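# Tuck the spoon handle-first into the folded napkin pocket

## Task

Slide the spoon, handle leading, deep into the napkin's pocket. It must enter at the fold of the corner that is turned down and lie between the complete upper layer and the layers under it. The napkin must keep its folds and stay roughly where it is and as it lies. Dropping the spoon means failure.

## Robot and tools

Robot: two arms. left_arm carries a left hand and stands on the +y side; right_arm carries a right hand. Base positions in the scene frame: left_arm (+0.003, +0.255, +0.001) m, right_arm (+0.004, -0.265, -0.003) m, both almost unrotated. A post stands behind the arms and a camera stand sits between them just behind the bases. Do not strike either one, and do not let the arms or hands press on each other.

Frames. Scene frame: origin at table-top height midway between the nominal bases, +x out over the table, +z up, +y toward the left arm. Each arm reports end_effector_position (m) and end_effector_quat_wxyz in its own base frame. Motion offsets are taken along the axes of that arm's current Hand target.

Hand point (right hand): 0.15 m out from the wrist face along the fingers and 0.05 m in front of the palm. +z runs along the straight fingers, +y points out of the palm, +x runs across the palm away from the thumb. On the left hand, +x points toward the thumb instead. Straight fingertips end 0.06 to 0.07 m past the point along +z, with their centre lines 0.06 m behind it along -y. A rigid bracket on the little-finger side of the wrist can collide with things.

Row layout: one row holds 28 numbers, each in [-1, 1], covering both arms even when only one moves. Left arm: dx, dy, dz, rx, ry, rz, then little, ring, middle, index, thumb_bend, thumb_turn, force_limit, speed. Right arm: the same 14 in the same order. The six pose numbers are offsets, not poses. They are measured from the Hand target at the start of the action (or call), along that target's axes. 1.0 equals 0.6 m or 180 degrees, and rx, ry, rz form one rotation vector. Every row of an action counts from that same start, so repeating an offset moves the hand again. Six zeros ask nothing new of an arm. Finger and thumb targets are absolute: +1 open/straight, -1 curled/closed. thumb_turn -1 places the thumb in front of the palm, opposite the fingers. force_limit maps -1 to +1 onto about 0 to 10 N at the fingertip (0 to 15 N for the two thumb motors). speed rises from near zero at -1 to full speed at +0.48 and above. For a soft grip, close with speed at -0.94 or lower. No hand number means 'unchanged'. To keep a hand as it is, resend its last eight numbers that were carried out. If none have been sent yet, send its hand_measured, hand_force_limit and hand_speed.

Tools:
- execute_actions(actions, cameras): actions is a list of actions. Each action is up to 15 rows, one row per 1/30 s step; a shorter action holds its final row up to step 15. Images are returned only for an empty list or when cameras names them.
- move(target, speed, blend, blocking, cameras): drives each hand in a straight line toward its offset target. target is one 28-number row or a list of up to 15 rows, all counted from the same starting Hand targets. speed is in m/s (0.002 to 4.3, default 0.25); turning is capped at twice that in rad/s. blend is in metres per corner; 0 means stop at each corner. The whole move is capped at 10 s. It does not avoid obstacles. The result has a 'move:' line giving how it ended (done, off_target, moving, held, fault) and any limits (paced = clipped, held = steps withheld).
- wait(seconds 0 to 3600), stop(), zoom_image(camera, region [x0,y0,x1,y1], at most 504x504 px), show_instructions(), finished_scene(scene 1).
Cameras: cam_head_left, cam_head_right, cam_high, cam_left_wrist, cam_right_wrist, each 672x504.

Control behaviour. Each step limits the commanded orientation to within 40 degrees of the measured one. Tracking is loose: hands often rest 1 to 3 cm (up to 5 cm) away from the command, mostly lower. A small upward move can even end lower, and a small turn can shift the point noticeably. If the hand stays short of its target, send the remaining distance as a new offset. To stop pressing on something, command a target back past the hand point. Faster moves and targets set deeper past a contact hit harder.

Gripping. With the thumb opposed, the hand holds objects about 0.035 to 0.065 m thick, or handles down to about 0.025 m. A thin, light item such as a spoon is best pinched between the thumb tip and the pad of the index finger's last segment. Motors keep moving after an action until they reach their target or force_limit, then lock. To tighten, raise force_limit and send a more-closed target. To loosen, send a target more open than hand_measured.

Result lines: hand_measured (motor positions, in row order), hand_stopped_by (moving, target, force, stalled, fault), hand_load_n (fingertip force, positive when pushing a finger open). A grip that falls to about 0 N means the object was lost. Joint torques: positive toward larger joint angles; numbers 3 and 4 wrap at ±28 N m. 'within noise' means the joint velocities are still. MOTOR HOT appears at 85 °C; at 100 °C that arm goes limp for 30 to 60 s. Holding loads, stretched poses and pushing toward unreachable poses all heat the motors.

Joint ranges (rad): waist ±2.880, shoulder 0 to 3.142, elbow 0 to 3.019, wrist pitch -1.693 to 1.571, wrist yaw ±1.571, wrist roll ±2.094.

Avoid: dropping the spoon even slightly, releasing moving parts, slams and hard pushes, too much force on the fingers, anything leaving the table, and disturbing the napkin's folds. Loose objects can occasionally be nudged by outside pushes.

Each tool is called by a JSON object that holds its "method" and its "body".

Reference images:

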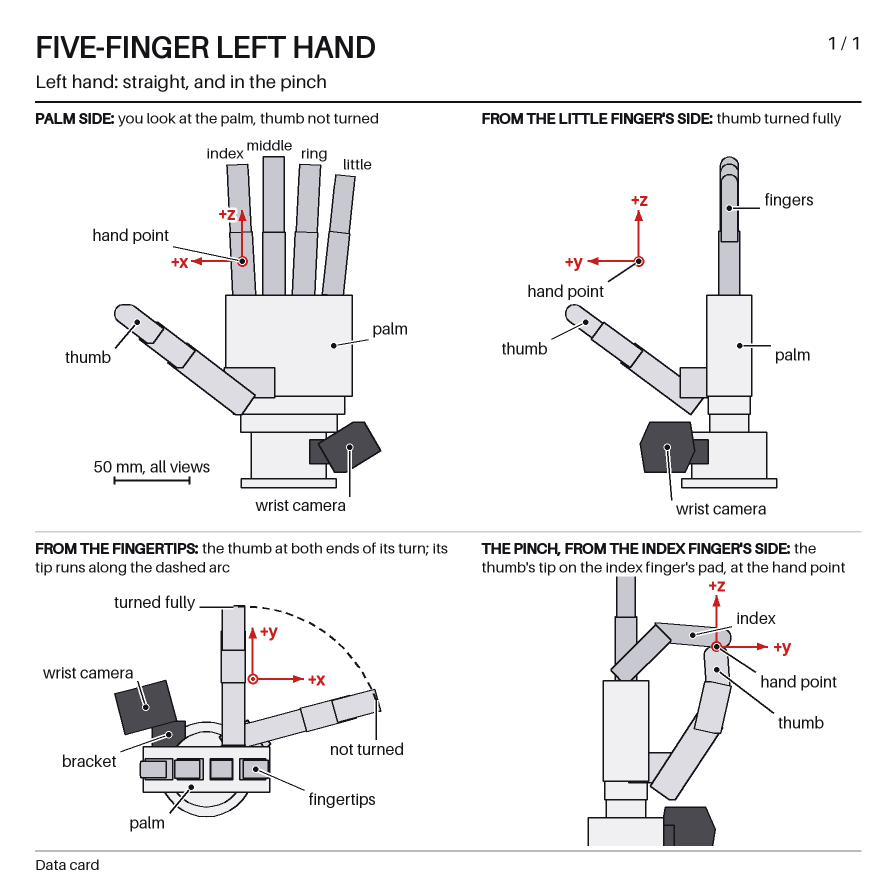

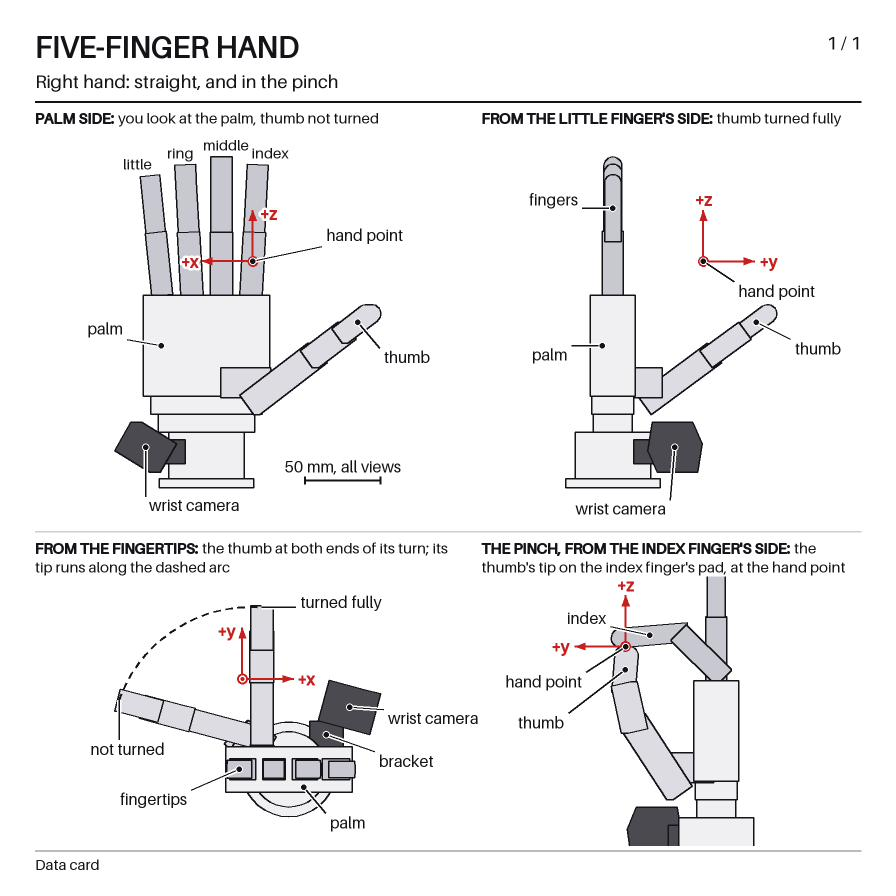

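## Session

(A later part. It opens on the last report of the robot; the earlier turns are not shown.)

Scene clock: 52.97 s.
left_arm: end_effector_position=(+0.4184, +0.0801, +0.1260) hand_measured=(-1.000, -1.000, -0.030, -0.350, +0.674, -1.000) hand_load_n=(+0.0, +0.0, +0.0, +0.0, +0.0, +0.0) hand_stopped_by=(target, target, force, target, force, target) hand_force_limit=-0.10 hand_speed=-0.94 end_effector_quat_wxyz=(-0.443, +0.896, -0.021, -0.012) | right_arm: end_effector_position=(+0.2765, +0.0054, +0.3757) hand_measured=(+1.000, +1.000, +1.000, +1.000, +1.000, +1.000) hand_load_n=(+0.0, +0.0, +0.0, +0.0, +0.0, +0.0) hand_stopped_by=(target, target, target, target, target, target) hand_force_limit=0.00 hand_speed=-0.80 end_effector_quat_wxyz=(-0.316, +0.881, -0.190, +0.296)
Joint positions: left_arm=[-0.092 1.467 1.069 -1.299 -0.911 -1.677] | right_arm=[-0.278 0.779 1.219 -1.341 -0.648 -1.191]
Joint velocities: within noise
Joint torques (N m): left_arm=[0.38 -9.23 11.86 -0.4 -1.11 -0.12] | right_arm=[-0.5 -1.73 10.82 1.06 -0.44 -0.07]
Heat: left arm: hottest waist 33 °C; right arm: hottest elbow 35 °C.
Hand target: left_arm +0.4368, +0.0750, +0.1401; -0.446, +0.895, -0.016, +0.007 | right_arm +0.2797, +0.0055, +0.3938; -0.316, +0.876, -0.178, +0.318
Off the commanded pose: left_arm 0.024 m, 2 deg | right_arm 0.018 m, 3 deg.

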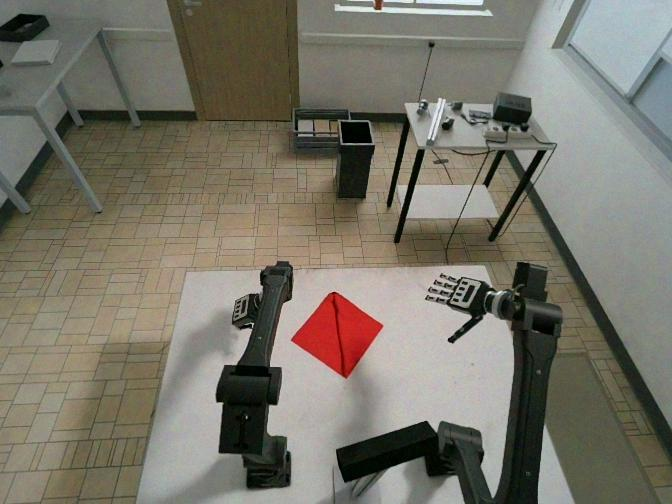

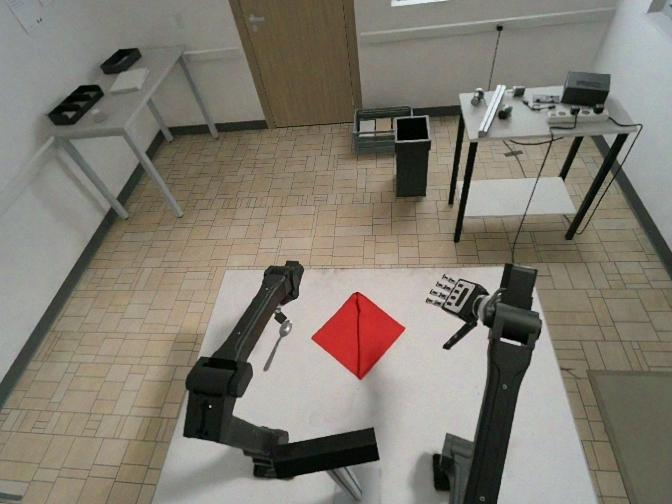

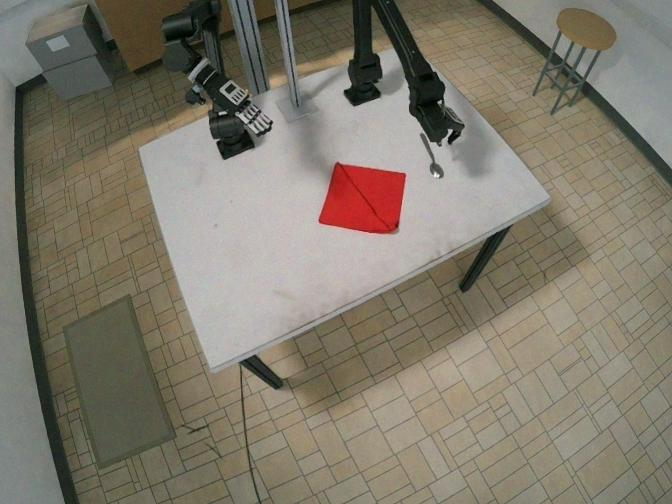

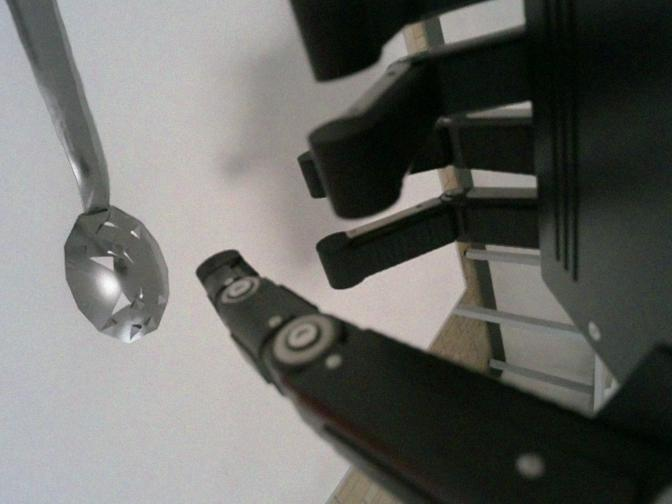

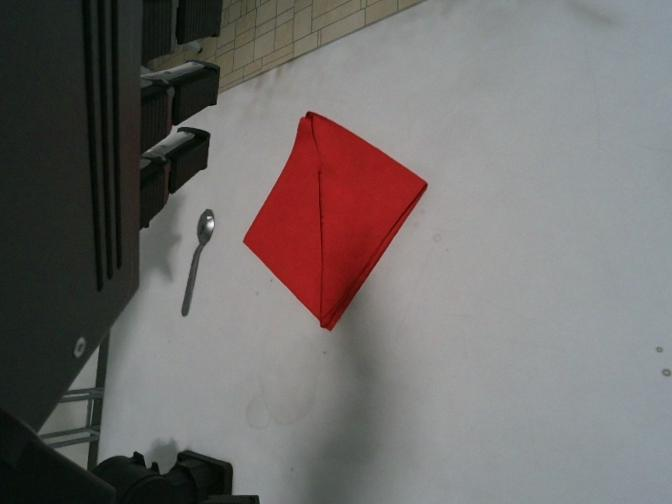

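{"method": "move", "body": {"target": [[-0.0183,-0.1362,-0.0408,0,0.1952,0.1471,-1,-1,0,0,1,-1,-0.1,0,0,0,0,0,0,0,1,1,1,1,1,1,0,-0.8],[-0.0183,-0.1362,-0.0408,0,0.3904,0.2942,-1,-1,0,0,1,-1,-0.1,0,0,0,0,0,0,0,1,1,1,1,1,1,0,-0.8]], "speed": 0.25, "blend": 0.03, "cameras": ["cam_left_wrist","cam_high","cam_head_right"]}}

{"method": "zoom_image", "body": {"camera": "cam_left_wrist", "region": [0, 0, 400, 400]}}

Scene clock: 59.40 s.
left_arm: end_effector_position=(+0.4167, +0.0999, +0.2014) hand_measured=(-1.000, -1.000, +0.000, +0.000, +1.000, -1.000) hand_load_n=(+0.0, +0.0, +0.0, +0.0, +0.0, +0.0) hand_stopped_by=(target, target, target, target, target, target) hand_force_limit=-0.10 hand_speed=0.00 end_effector_quat_wxyz=(-0.302, +0.646, -0.629, +0.310) | right_arm: end_effector_position=(+0.2765, +0.0054, +0.3757) hand_measured=(+1.000, +1.000, +1.000, +1.000, +1.000, +1.000) hand_load_n=(+0.0, +0.0, +0.0, +0.0, +0.0, +0.0) hand_stopped_by=(target, target, target, target, target, target) hand_force_limit=0.00 hand_speed=-0.80 end_effector_quat_wxyz=(-0.316, +0.881, -0.190, +0.296)
Joint positions: left_arm=[0.414 1.072 0.868 -0.516 0.319 0.242] | right_arm=[-0.278 0.779 1.219 -1.341 -0.648 -1.191]
Joint torques (N m): left_arm=[1.32 -5.13 13.52 0.87 0.43 0.12] | right_arm=[-0.44 -1.79 10.84 1.06 -0.43 -0.06]
Heat: left arm: hottest waist 33 °C; right arm: hottest elbow 35 °C.
Hand target: left_arm +0.4270, +0.1050, +0.2201; -0.315, +0.633, -0.633, +0.315 | right_arm +0.2797, +0.0055, +0.3938; -0.316, +0.876, -0.178, +0.318
Off the commanded pose: left_arm 0.022 m, 2 deg | right_arm 0.018 m, 3 deg.
move: off_target (left_arm)
Images, in order (width x height): cam_head_right 672x504, cam_high 672x504, cam_left_wrist 672x504.

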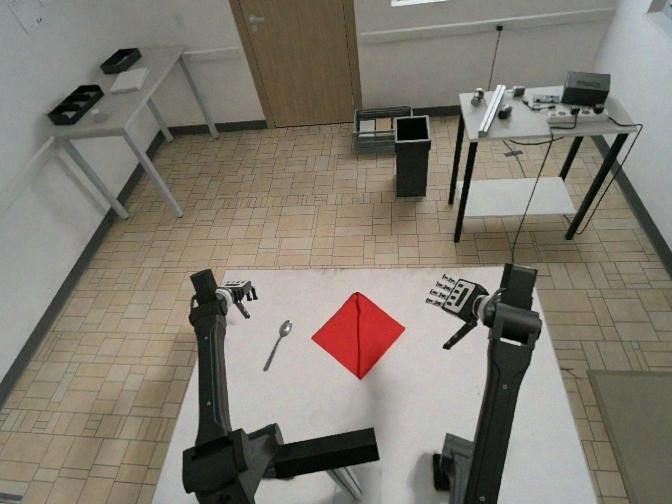

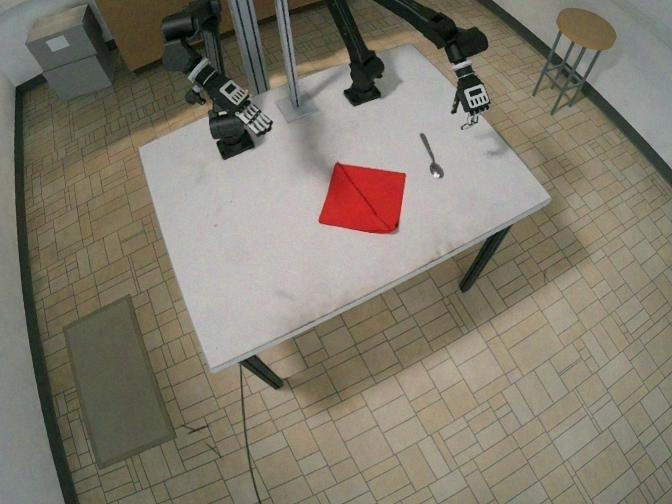

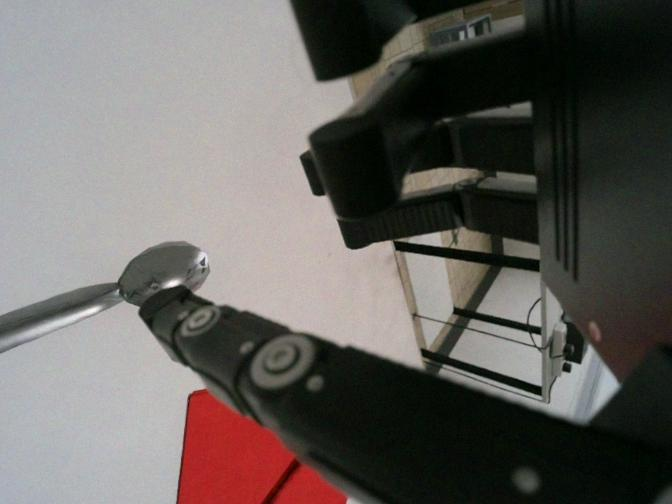

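Scaled by 1.260 from the camera's image (finer frame: 960x720).

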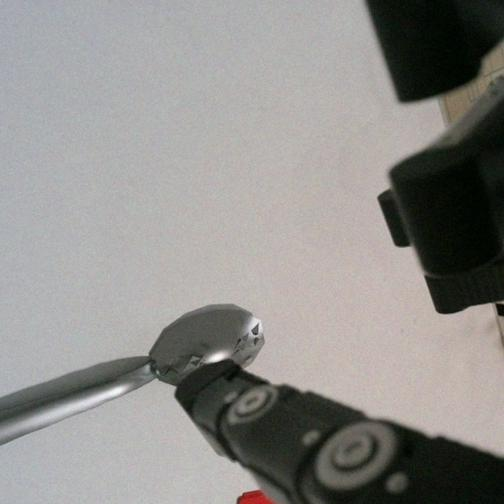

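{"method": "move", "body": {"target": [[0.0333,0.055,0.01,0,0.1775,0.1338,-1,-1,0,0,1,-1,-0.1,0,0,0,0,0,0,0,1,1,1,1,1,1,0,-0.8],[0.1,0.1398,0.0637,0,0.3549,0.2675,-1,-1,0,0,1,-1,-0.1,0,0,0,0,0,0,0,1,1,1,1,1,1,0,-0.8]], "speed": 0.25, "blend": 0.03, "cameras": ["cam_left_wrist","cam_high","cam_head_right"]}}

{"method": "zoom_image", "body": {"camera": "cam_left_wrist", "region": [0, 0, 400, 400]}}

Scene clock: 65.90 s.
left_arm: end_effector_position=(+0.3938, +0.0392, +0.1224) hand_measured=(-1.000, -1.000, +0.000, +0.000, +1.000, -1.000) hand_load_n=(+0.0, +0.0, +0.0, +0.0, +0.0, +0.5) hand_stopped_by=(target, target, target, target, target, target) hand_force_limit=-0.10 hand_speed=0.00 end_effector_quat_wxyz=(+0.029, -0.090, +0.889, -0.448) | right_arm: end_effector_position=(+0.2765, +0.0054, +0.3757) hand_measured=(+1.000, +1.000, +1.000, +1.000, +1.000, +1.000) hand_load_n=(+0.0, +0.0, +0.0, +0.0, +0.0, +0.0) hand_stopped_by=(target, target, target, target, target, target) hand_force_limit=0.00 hand_speed=-0.80 end_effector_quat_wxyz=(-0.316, +0.881, -0.190, +0.296)
Joint positions: left_arm=[0.383 1.617 1.217 -1.453 0.899 1.89] | right_arm=[-0.278 0.779 1.219 -1.341 -0.648 -1.191]
Joint torques (N m): left_arm=[0.32 -10.93 11.55 -0.64 0.45 0.11] | right_arm=[-0.44 -1.79 10.84 1.02 -0.42 -0.07]
Heat: left arm: hottest waist 33 °C; right arm: hottest elbow 36 °C.
Hand target: left_arm +0.4068, +0.0450, +0.1302; +0.038, -0.078, +0.892, -0.444 | right_arm +0.2797, +0.0055, +0.3938; -0.316, +0.876, -0.178, +0.318
Off the commanded pose: left_arm 0.016 m, 2 deg | right_arm 0.018 m, 3 deg.
move: off_target (left_arm)
Images, in order (width x height): cam_head_right 672x504, cam_high 672x504, cam_left_wrist 672x504.

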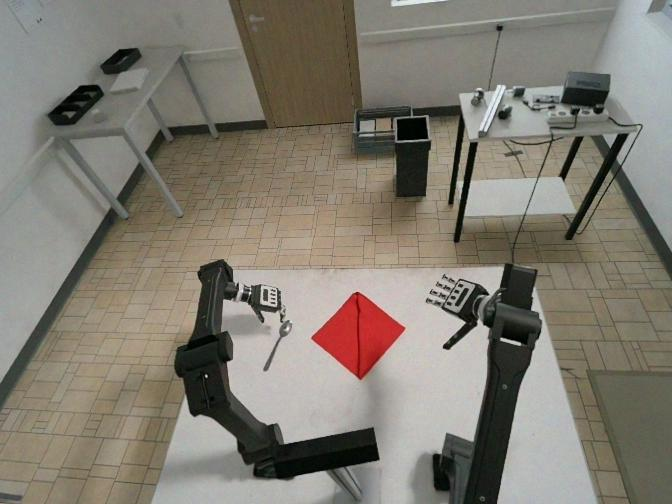

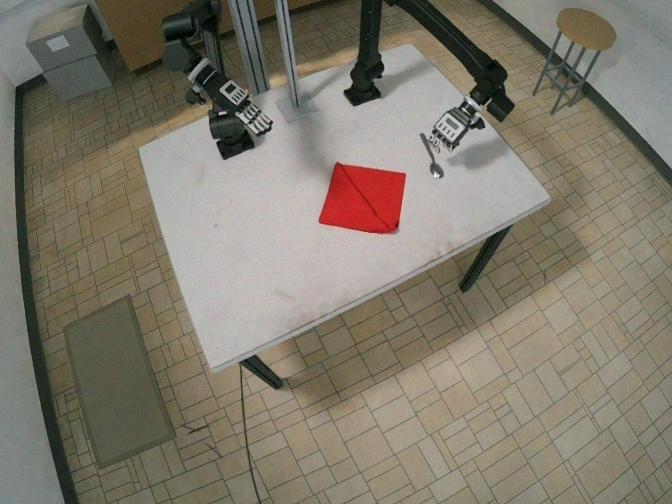

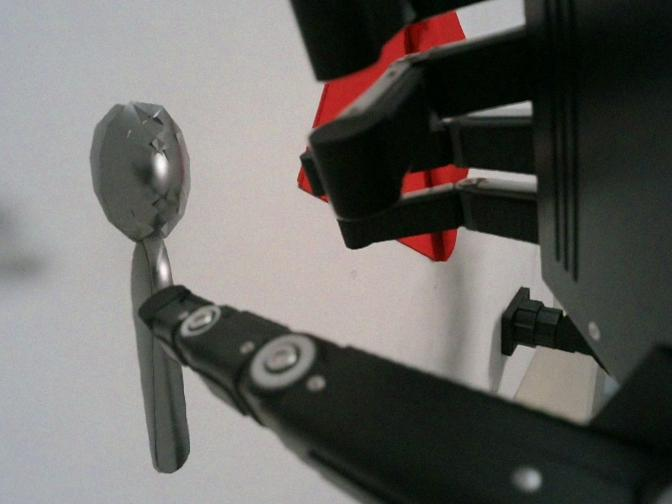

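Scaled by 1.260 from the camera's image (finer frame: 960x720).

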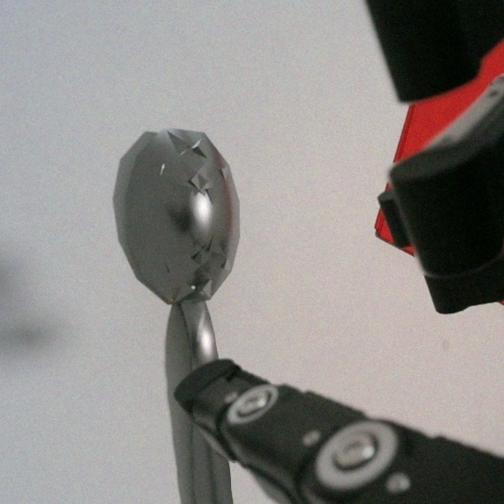

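{"method": "move", "body": {"target": [0.071,0.0932,0.048,0,0,0,-1,-1,0,0,1,-1,-0.5,0,0,0,0,0,0,0,1,1,1,1,1,1,0,-0.8], "speed": 0.12, "cameras": ["cam_left_wrist","cam_high"]}}

Scene clock: 69.70 s.
left_arm: end_effector_position=(+0.3621, +0.0471, +0.0716) hand_measured=(-1.000, -1.000, +0.000, +0.000, +1.000, -1.000) hand_load_n=(+0.0, +0.0, -0.5, +0.0, +0.0, +0.0) hand_stopped_by=(target, target, target, target, target, target) hand_force_limit=-0.50 hand_speed=0.00 end_effector_quat_wxyz=(+0.036, -0.085, +0.891, -0.445) | right_arm: end_effector_position=(+0.2765, +0.0054, +0.3757) hand_measured=(+1.000, +1.000, +1.000, +1.000, +1.000, +1.000) hand_load_n=(+0.0, +0.0, +0.0, +0.0, +0.0, +0.0) hand_stopped_by=(target, target, target, target, target, target) hand_force_limit=0.00 hand_speed=-0.80 end_effector_quat_wxyz=(-0.316, +0.881, -0.190, +0.296)
Joint positions: left_arm=[0.429 1.617 1.068 -1.343 0.884 1.962] | right_arm=[-0.278 0.779 1.219 -1.341 -0.648 -1.191]
Joint torques (N m): left_arm=[1.14 -10.99 6.89 0.1 0.46 0.07] | right_arm=[-0.32 -1.79 10.82 1.05 -0.43 -0.08]
Heat: left arm: hottest waist 33 °C; right arm: hottest elbow 36 °C.
Hand target: left_arm +0.3629, +0.0481, +0.0683; +0.038, -0.078, +0.892, -0.444 | right_arm +0.2797, +0.0055, +0.3938; -0.316, +0.876, -0.178, +0.318
Off the commanded pose: left_arm 0.004 m, 1 deg | right_arm 0.018 m, 3 deg.
move: done
Images, in order (width x height): cam_high 672x504, cam_left_wrist 672x504.

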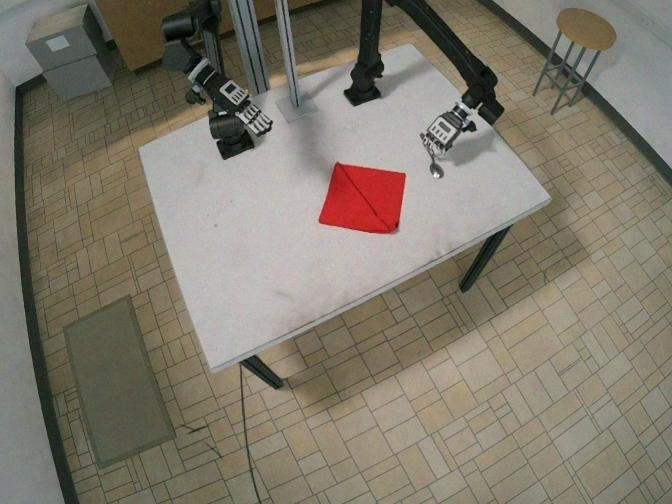

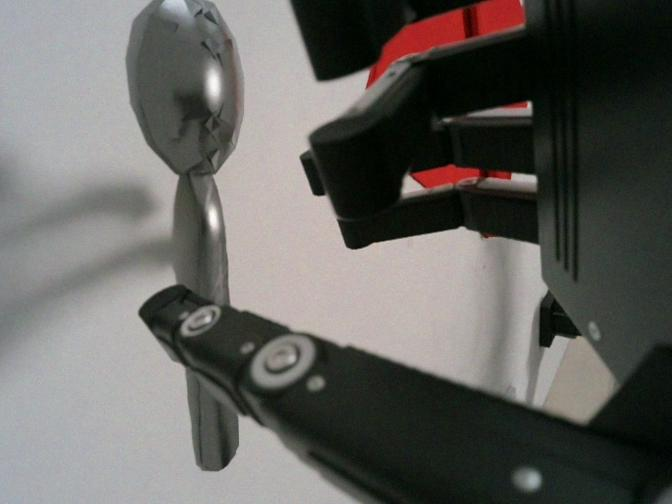

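{"method": "execute_actions", "body": {"actions": []}}

Scene clock: 70.53 s.
left_arm: end_effector_position=(+0.3621, +0.0471, +0.0716) hand_measured=(-1.000, -1.000, +0.000, +0.000, +1.000, -1.000) hand_load_n=(+0.0, +0.0, +0.0, +0.0, +0.0, +0.0) hand_stopped_by=(target, target, target, target, target, target) hand_force_limit=-0.50 hand_speed=0.00 end_effector_quat_wxyz=(+0.036, -0.085, +0.891, -0.445) | right_arm: end_effector_position=(+0.2765, +0.0054, +0.3757) hand_measured=(+1.000, +1.000, +1.000, +1.000, +1.000, +1.000) hand_load_n=(+0.0, +0.0, +0.0, +0.0, +0.0, -0.5) hand_stopped_by=(target, target, target, target, target, target) hand_force_limit=0.00 hand_speed=-0.80 end_effector_quat_wxyz=(-0.316, +0.881, -0.190, +0.296)
Joint positions: left_arm=[0.429 1.617 1.068 -1.343 0.884 1.962] | right_arm=[-0.278 0.779 1.219 -1.341 -0.648 -1.191]
Joint velocities: within noise
Joint torques (N m): left_arm=[1.38 -11.16 6.89 0.09 0.47 0.11] | right_arm=[-0.44 -1.67 10.81 1.01 -0.43 -0.07]
Heat: left arm: hottest waist 33 °C; right arm: hottest elbow 36 °C.
Hand target: left_arm +0.3629, +0.0481, +0.0683; +0.038, -0.078, +0.892, -0.444 | right_arm +0.2797, +0.0055, +0.3938; -0.316, +0.876, -0.178, +0.318
Off the commanded pose: left_arm 0.004 m, 1 deg | right_arm 0.018 m, 3 deg.

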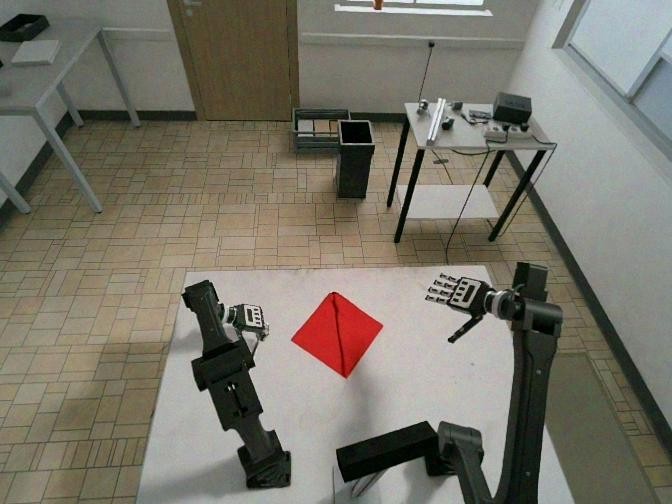

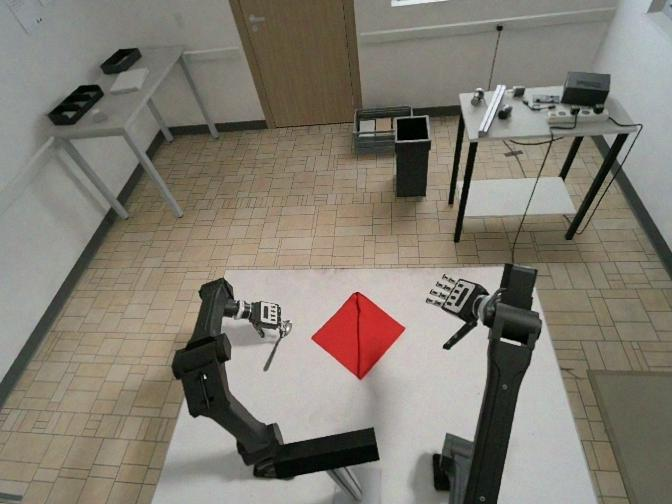

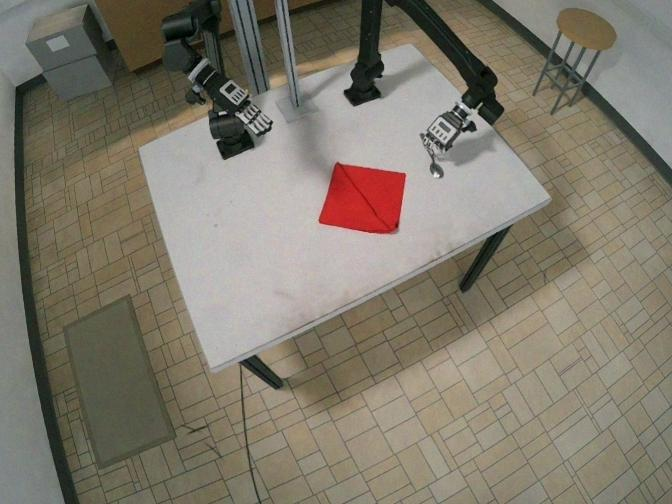

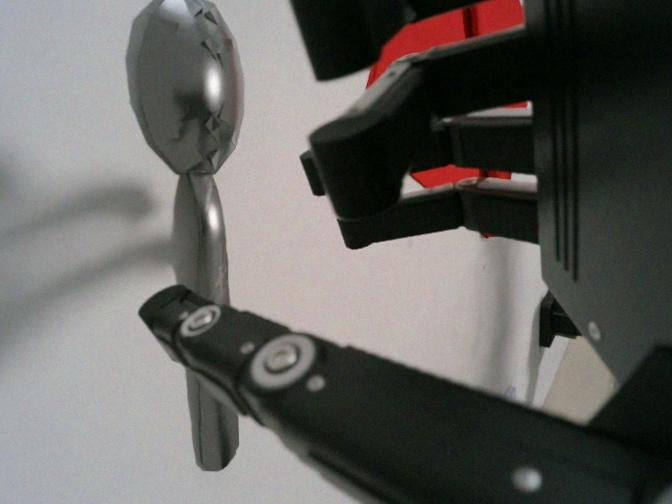

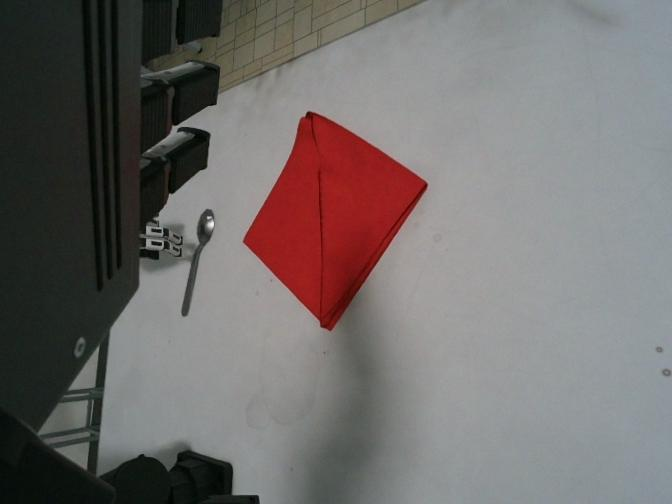

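{"method": "move", "body": {"target": [0.0094,0.0634,0.0542,0,0,0,-1,-1,0,0,1,-1,-0.5,0,0,0,0,0,0,0,1,1,1,1,1,1,0,-0.8], "speed": 0.05, "cameras": ["cam_left_wrist","cam_high","cam_head_right"]}}

Scene clock: 72.87 s.
left_arm: end_effector_position=(+0.3569, +0.0448, +0.0232) hand_measured=(-1.000, -1.000, +0.000, +0.000, +1.000, -1.000) hand_load_n=(+0.0, +0.5, -0.5, +0.0, +0.0, +0.0) hand_stopped_by=(target, target, target, target, target, target) hand_force_limit=-0.50 hand_speed=0.00 end_effector_quat_wxyz=(+0.039, -0.084, +0.891, -0.444) | right_arm: end_effector_position=(+0.2765, +0.0054, +0.3757) hand_measured=(+1.000, +1.000, +1.000, +1.000, +1.000, +1.000) hand_load_n=(+0.0, +0.0, +0.0, +0.0, +0.0, +0.0) hand_stopped_by=(target, target, target, target, target, target) hand_force_limit=0.00 hand_speed=-0.80 end_effector_quat_wxyz=(-0.316, +0.881, -0.190, +0.296)
Joint positions: left_arm=[0.429 1.677 0.993 -1.2 0.884 1.962] | right_arm=[-0.278 0.779 1.219 -1.341 -0.648 -1.191]
Joint torques (N m): left_arm=[0.97 -10.75 6.3 0.05 0.53 0.07] | right_arm=[-0.44 -1.73 10.82 1.06 -0.43 -0.08]
Heat: left arm: hottest waist 33 °C; right arm: hottest elbow 36 °C.
Hand target: left_arm +0.3578, +0.0442, +0.0184; +0.038, -0.078, +0.892, -0.444 | right_arm +0.2797, +0.0055, +0.3938; -0.316, +0.876, -0.178, +0.318
Off the commanded pose: left_arm 0.005 m, 1 deg | right_arm 0.018 m, 3 deg.
move: done
Images, in order (width x height): cam_head_right 672x504, cam_high 672x504, cam_left_wrist 672x504.

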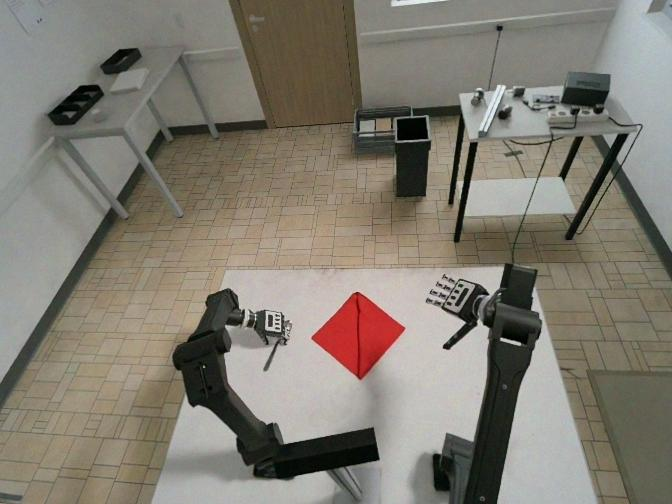

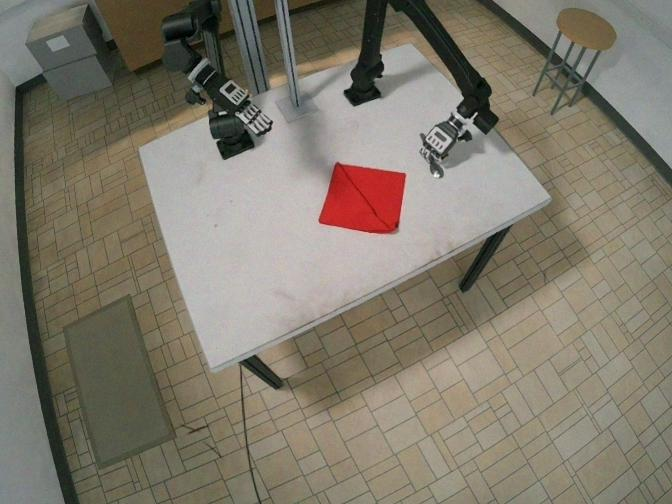

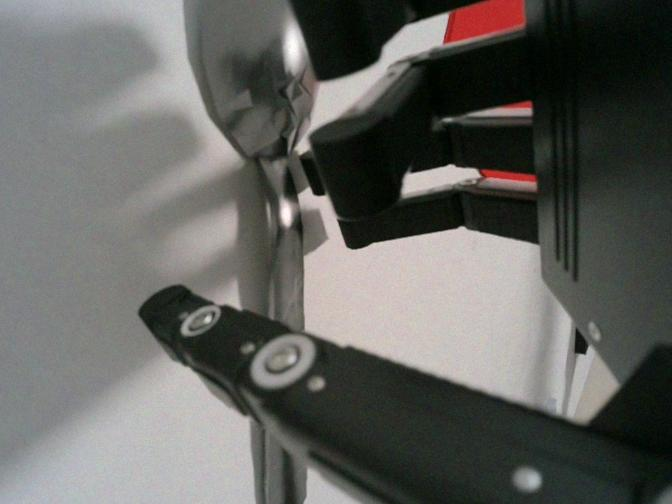

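{"method": "move", "body": {"target": [0.004,0.006,0.008,0,0,0,-1,-1,0,0,1,-1,-0.5,0,0,0,0,0,0,0,1,1,1,1,1,1,0,-0.8], "speed": 0.03, "cameras": ["cam_left_wrist","cam_high"]}}

{"method": "zoom_image", "body": {"camera": "cam_high", "region": [390, 110, 490, 200]}}

Scene clock: 74.93 s.
left_arm: end_effector_position=(+0.3558, +0.0437, +0.0190) hand_measured=(-1.000, -1.000, +0.000, +0.000, +1.000, -1.000) hand_load_n=(+0.0, +0.0, -0.5, +0.0, +0.0, +0.0) hand_stopped_by=(target, target, target, target, target, target) hand_force_limit=-0.50 hand_speed=0.00 end_effector_quat_wxyz=(+0.040, -0.082, +0.892, -0.443) | right_arm: end_effector_position=(+0.2765, +0.0054, +0.3757) hand_measured=(+1.000, +1.000, +1.000, +1.000, +1.000, +1.000) hand_load_n=(+0.0, +0.0, -0.5, +0.0, +0.0, +0.0) hand_stopped_by=(target, target, target, target, target, target) hand_force_limit=0.00 hand_speed=-0.80 end_effector_quat_wxyz=(-0.316, +0.881, -0.190, +0.296)
Joint positions: left_arm=[0.428 1.678 0.982 -1.183 0.884 1.962] | right_arm=[-0.278 0.779 1.219 -1.341 -0.648 -1.191]
Joint torques (N m): left_arm=[0.62 -10.52 5.97 0.27 0.55 0.03] | right_arm=[-0.21 -1.61 10.85 1.05 -0.44 -0.07]
Heat: left arm: hottest waist 33 °C; right arm: hottest elbow 36 °C.
Hand target: left_arm +0.3557, +0.0421, +0.0126; +0.038, -0.078, +0.892, -0.444 | right_arm +0.2797, +0.0055, +0.3938; -0.316, +0.876, -0.178, +0.318
Off the commanded pose: left_arm 0.007 m, 1 deg | right_arm 0.018 m, 3 deg.
move: done
Images, in order (width x height): cam_high 672x504, cam_left_wrist 672x504.

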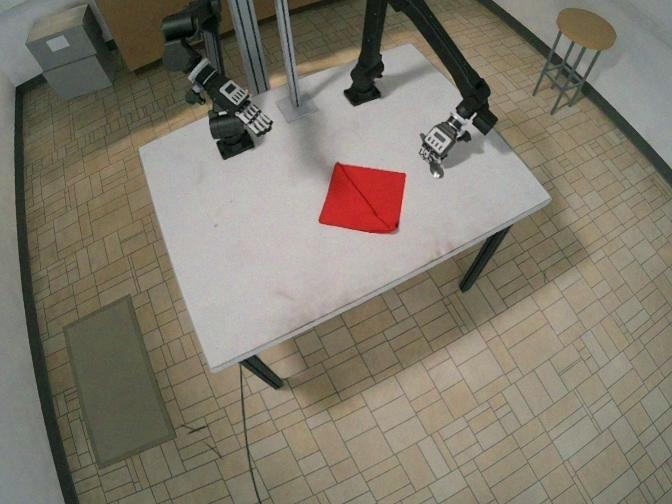

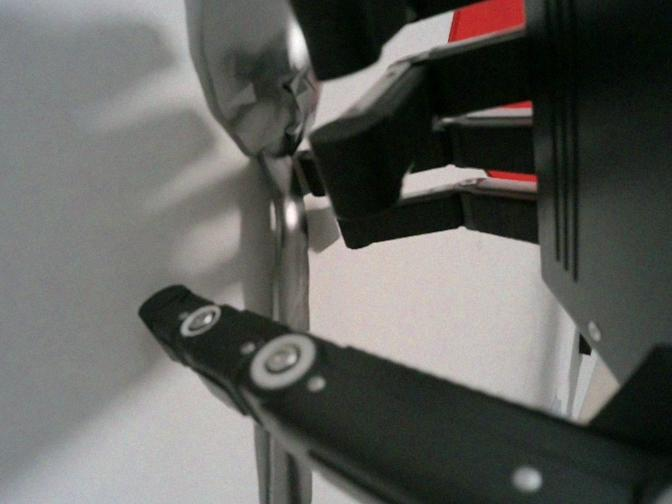

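Scaled by 5.040 from the camera's image (finer frame: 960x720).

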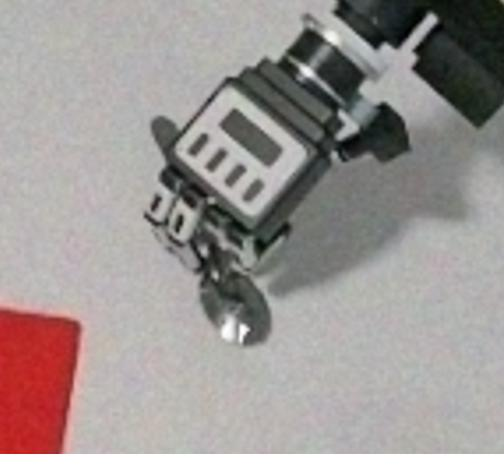

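{"method": "move", "body": {"target": [0,0,0,0,0,0,-1,-1,-0.2,-0.2,1,-1,-0.7,-0.9,0,0,0,0,0,0,1,1,1,1,1,1,0,-0.8], "speed": 0.03, "cameras": ["cam_left_wrist"]}}

Scene clock: 76.50 s.
left_arm: end_effector_position=(+0.3570, +0.0407, +0.0181) hand_measured=(-1.000, -1.000, -0.200, -0.200, +1.000, -1.000) hand_load_n=(+0.0, +0.0, +0.0, +0.0, +0.0, +0.0) hand_stopped_by=(target, target, target, target, target, target) hand_force_limit=-0.70 hand_speed=-0.90 end_effector_quat_wxyz=(+0.040, -0.077, +0.892, -0.443) | right_arm: end_effector_position=(+0.2765, +0.0054, +0.3757) hand_measured=(+1.000, +1.000, +1.000, +1.000, +1.000, +1.000) hand_load_n=(+0.0, +0.0, +0.0, -0.5, +0.0, +0.0) hand_stopped_by=(target, target, target, target, target, target) hand_force_limit=0.00 hand_speed=-0.80 end_effector_quat_wxyz=(-0.316, +0.881, -0.190, +0.296)
Joint positions: left_arm=[0.418 1.68 0.982 -1.179 0.884 1.962] | right_arm=[-0.278 0.779 1.219 -1.341 -0.648 -1.191]
Joint torques (N m): left_arm=[0.73 -10.7 5.98 0.17 0.56 0.03] | right_arm=[-0.32 -1.85 10.78 1.07 -0.44 -0.08]
Heat: left arm: hottest waist 33 °C; right arm: hottest elbow 36 °C.
Hand target: left_arm +0.3557, +0.0421, +0.0126; +0.038, -0.078, +0.892, -0.444 | right_arm +0.2797, +0.0055, +0.3938; -0.316, +0.876, -0.178, +0.318
Off the commanded pose: left_arm 0.006 m, 0 deg | right_arm 0.018 m, 3 deg.
move: done

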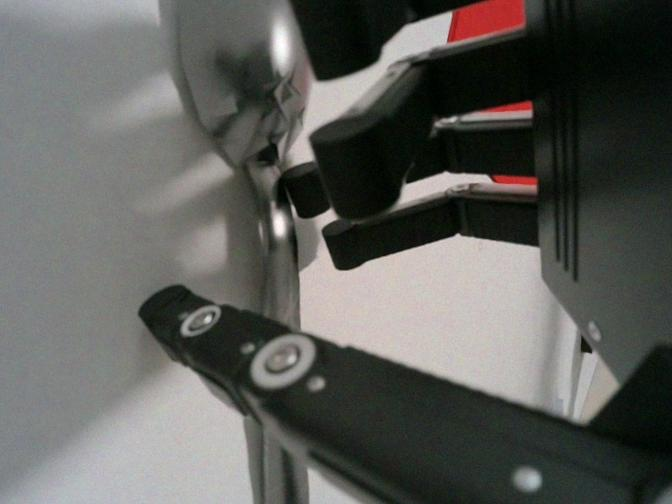

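{"method": "move", "body": {"target": [0,0,0,0,0,0,-1,-1,-0.2,-0.2,0.3,-1,-0.7,-0.92,0,0,0,0,0,0,1,1,1,1,1,1,0,-0.8], "speed": 0.03, "cameras": ["cam_left_wrist"]}}

Scene clock: 81.73 s.
left_arm: end_effector_position=(+0.3570, +0.0407, +0.0181) hand_measured=(-1.000, -1.000, -0.200, -0.200, +0.434, -1.000) hand_load_n=(+0.0, +0.0, +1.0, +0.0, +0.5, +0.5) hand_stopped_by=(target, target, target, target, moving, target) hand_force_limit=-0.70 hand_speed=-0.92 end_effector_quat_wxyz=(+0.040, -0.077, +0.892, -0.443) | right_arm: end_effector_position=(+0.2765, +0.0054, +0.3757) hand_measured=(+1.000, +1.000, +1.000, +1.000, +1.000, +1.000) hand_load_n=(+0.0, +0.0, +0.0, +0.0, +0.0, +0.0) hand_stopped_by=(target, target, target, target, target, target) hand_force_limit=0.00 hand_speed=-0.80 end_effector_quat_wxyz=(-0.316, +0.881, -0.190, +0.296)
Joint positions: left_arm=[0.418 1.68 0.982 -1.179 0.884 1.962] | right_arm=[-0.278 0.779 1.219 -1.341 -0.648 -1.191]
Joint torques (N m): left_arm=[0.91 -10.58 5.98 0.2 0.57 0.04] | right_arm=[-0.32 -1.73 10.78 1.02 -0.42 -0.07]
Heat: left arm: hottest waist 33 °C; right arm: hottest elbow 36 °C.
Hand target: left_arm +0.3557, +0.0421, +0.0126; +0.038, -0.078, +0.892, -0.444 | right_arm +0.2797, +0.0055, +0.3938; -0.316, +0.876, -0.178, +0.318
Off the commanded pose: left_arm 0.006 m, 0 deg | right_arm 0.018 m, 3 deg.
move: moving (left_arm; no rest 5 s after the move's start)

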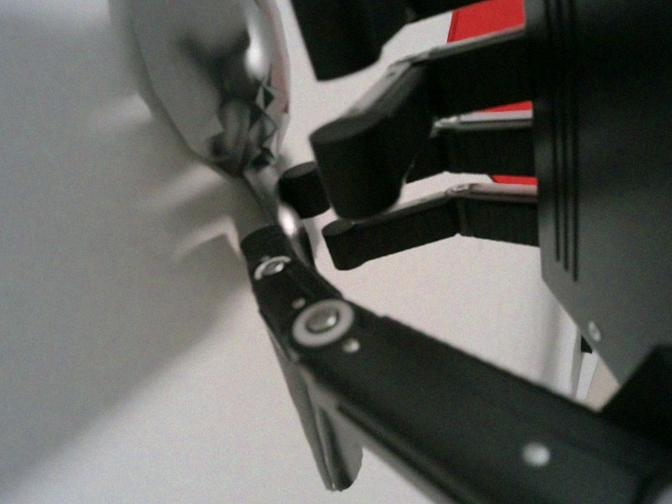

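{"method": "wait", "body": {"seconds": 2, "cameras": ["cam_left_wrist"]}}

Scene clock: 83.93 s.
left_arm: end_effector_position=(+0.3570, +0.0407, +0.0181) hand_measured=(-1.000, -1.000, -0.200, -0.200, +0.300, -1.000) hand_load_n=(+0.0, +0.0, +1.0, +0.0, +0.5, +0.0) hand_stopped_by=(target, target, target, target, target, target) hand_force_limit=-0.70 hand_speed=-0.92 end_effector_quat_wxyz=(+0.040, -0.077, +0.892, -0.443) | right_arm: end_effector_position=(+0.2765, +0.0054, +0.3757) hand_measured=(+1.000, +1.000, +1.000, +1.000, +1.000, +1.000) hand_load_n=(+0.0, +0.0, +0.0, +0.0, +0.0, -0.5) hand_stopped_by=(target, target, target, target, target, target) hand_force_limit=0.00 hand_speed=-0.80 end_effector_quat_wxyz=(-0.316, +0.881, -0.190, +0.296)
Joint positions: left_arm=[0.418 1.68 0.982 -1.179 0.884 1.962] | right_arm=[-0.278 0.779 1.219 -1.341 -0.648 -1.191]
Joint torques (N m): left_arm=[0.79 -10.52 6 0.1 0.56 0.04] | right_arm=[-0.38 -1.73 10.8 1.05 -0.44 -0.08]
Heat: left arm: hottest waist 33 °C; right arm: hottest elbow 37 °C.
Hand target: left_arm +0.3557, +0.0421, +0.0126; +0.038, -0.078, +0.892, -0.444 | right_arm +0.2797, +0.0055, +0.3938; -0.316, +0.876, -0.178, +0.318
Off the commanded pose: left_arm 0.006 m, 0 deg | right_arm 0.018 m, 3 deg.
wait: 2.00 s; at rest by 1.07 s

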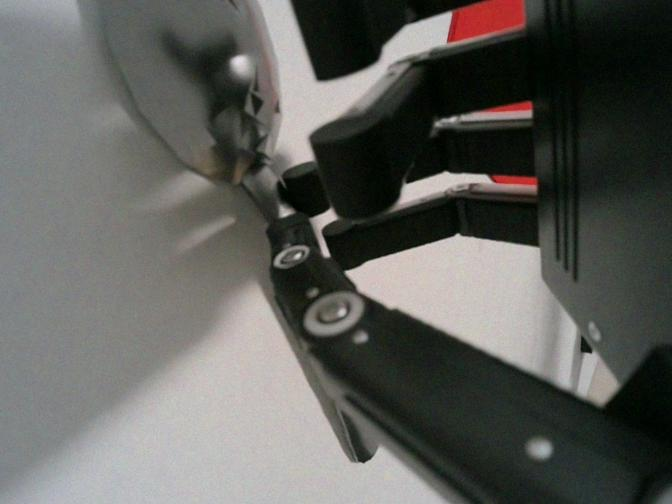

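{"method": "move", "body": {"target": [0,0,0,0,0,0,-1,-1,-0.2,-0.2,0.1,-1,-0.5,-0.92,0,0,0,0,0,0,1,1,1,1,1,1,0,-0.8], "speed": 0.03, "cameras": ["cam_left_wrist"]}}

Scene clock: 87.43 s.
left_arm: end_effector_position=(+0.3570, +0.0407, +0.0181) hand_measured=(-1.000, -1.000, -0.200, -0.200, +0.100, -1.000) hand_load_n=(+0.0, +0.0, +0.0, +0.0, +0.0, +0.0) hand_stopped_by=(target, target, target, target, target, target) hand_force_limit=-0.50 hand_speed=-0.92 end_effector_quat_wxyz=(+0.040, -0.077, +0.892, -0.443) | right_arm: end_effector_position=(+0.2765, +0.0054, +0.3757) hand_measured=(+1.000, +1.000, +1.000, +1.000, +1.000, +1.000) hand_load_n=(+0.0, +0.0, +0.0, +0.0, +0.0, +0.0) hand_stopped_by=(target, target, target, target, target, target) hand_force_limit=0.00 hand_speed=-0.80 end_effector_quat_wxyz=(-0.316, +0.881, -0.190, +0.296)
Joint positions: left_arm=[0.418 1.68 0.982 -1.179 0.884 1.962] | right_arm=[-0.278 0.779 1.219 -1.341 -0.648 -1.191]
Joint torques (N m): left_arm=[0.79 -10.34 6 0.14 0.56 0.03] | right_arm=[-0.38 -1.73 10.84 1.05 -0.44 -0.07]
Heat: left arm: hottest waist 33 °C; right arm: hottest elbow 37 °C.
Hand target: left_arm +0.3557, +0.0421, +0.0126; +0.038, -0.078, +0.892, -0.444 | right_arm +0.2797, +0.0055, +0.3938; -0.316, +0.876, -0.178, +0.318
Off the commanded pose: left_arm 0.006 m, 0 deg | right_arm 0.018 m, 3 deg.
move: done

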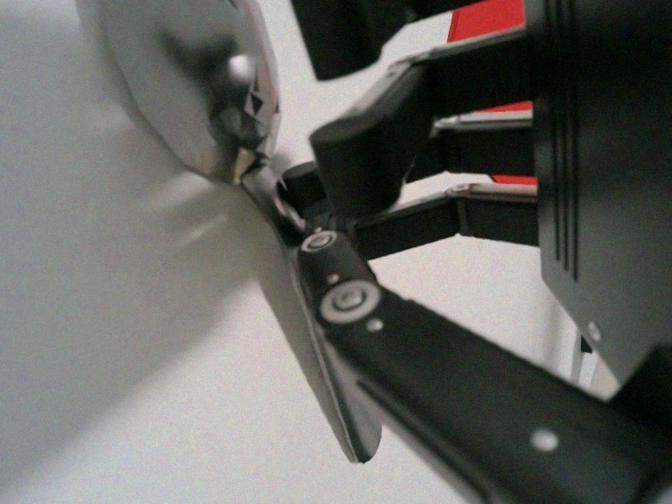

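{"method": "move", "body": {"target": [0,0,0,0,0,0,-1,-1,-0.2,-0.2,0.6,-1,-0.5,-0.7,0,0,0,0,0,0,1,1,1,1,1,1,0,-0.8], "speed": 0.03, "cameras": ["cam_left_wrist"]}}

Scene clock: 89.50 s.
left_arm: end_effector_position=(+0.3574, +0.0342, +0.0233) hand_measured=(-1.000, -1.000, -0.200, -0.200, +0.596, -1.000) hand_load_n=(+0.0, +0.0, +0.0, +0.0, -5.0, +0.5) hand_stopped_by=(target, target, target, target, target, target) hand_force_limit=-0.50 hand_speed=-0.70 end_effector_quat_wxyz=(+0.040, -0.080, +0.885, -0.456) | right_arm: end_effector_position=(+0.2765, +0.0054, +0.3757) hand_measured=(+1.000, +1.000, +1.000, +1.000, +1.000, +1.000) hand_load_n=(+0.0, +0.0, -0.5, +0.0, +0.0, +0.0) hand_stopped_by=(target, target, target, target, target, target) hand_force_limit=0.00 hand_speed=-0.80 end_effector_quat_wxyz=(-0.316, +0.881, -0.190, +0.296)
Joint positions: left_arm=[0.415 1.677 0.982 -1.193 0.913 1.962] | right_arm=[-0.278 0.779 1.219 -1.341 -0.648 -1.191]
Joint torques (N m): left_arm=[1.08 -10.46 5.98 0.12 -0.29 0.04] | right_arm=[-0.38 -1.79 10.86 1.05 -0.43 -0.06]
Heat: left arm: hottest waist 33 °C; right arm: hottest elbow 37 °C.
Hand target: left_arm +0.3557, +0.0421, +0.0126; +0.038, -0.078, +0.892, -0.444 | right_arm +0.2797, +0.0055, +0.3938; -0.316, +0.876, -0.178, +0.318
Off the commanded pose: left_arm 0.013 m, 2 deg | right_arm 0.018 m, 3 deg.
move: done

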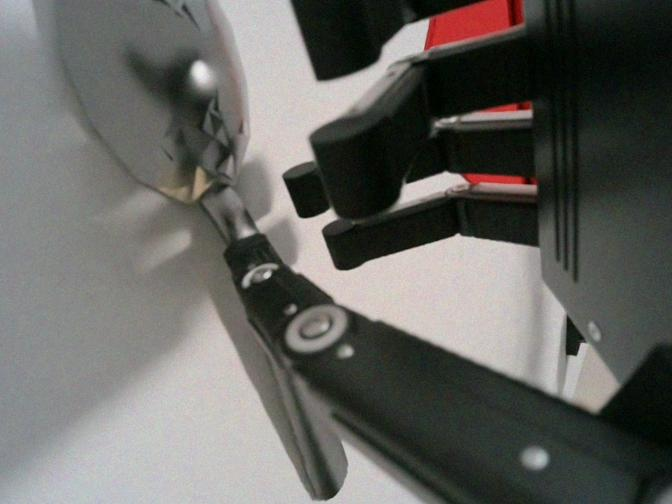

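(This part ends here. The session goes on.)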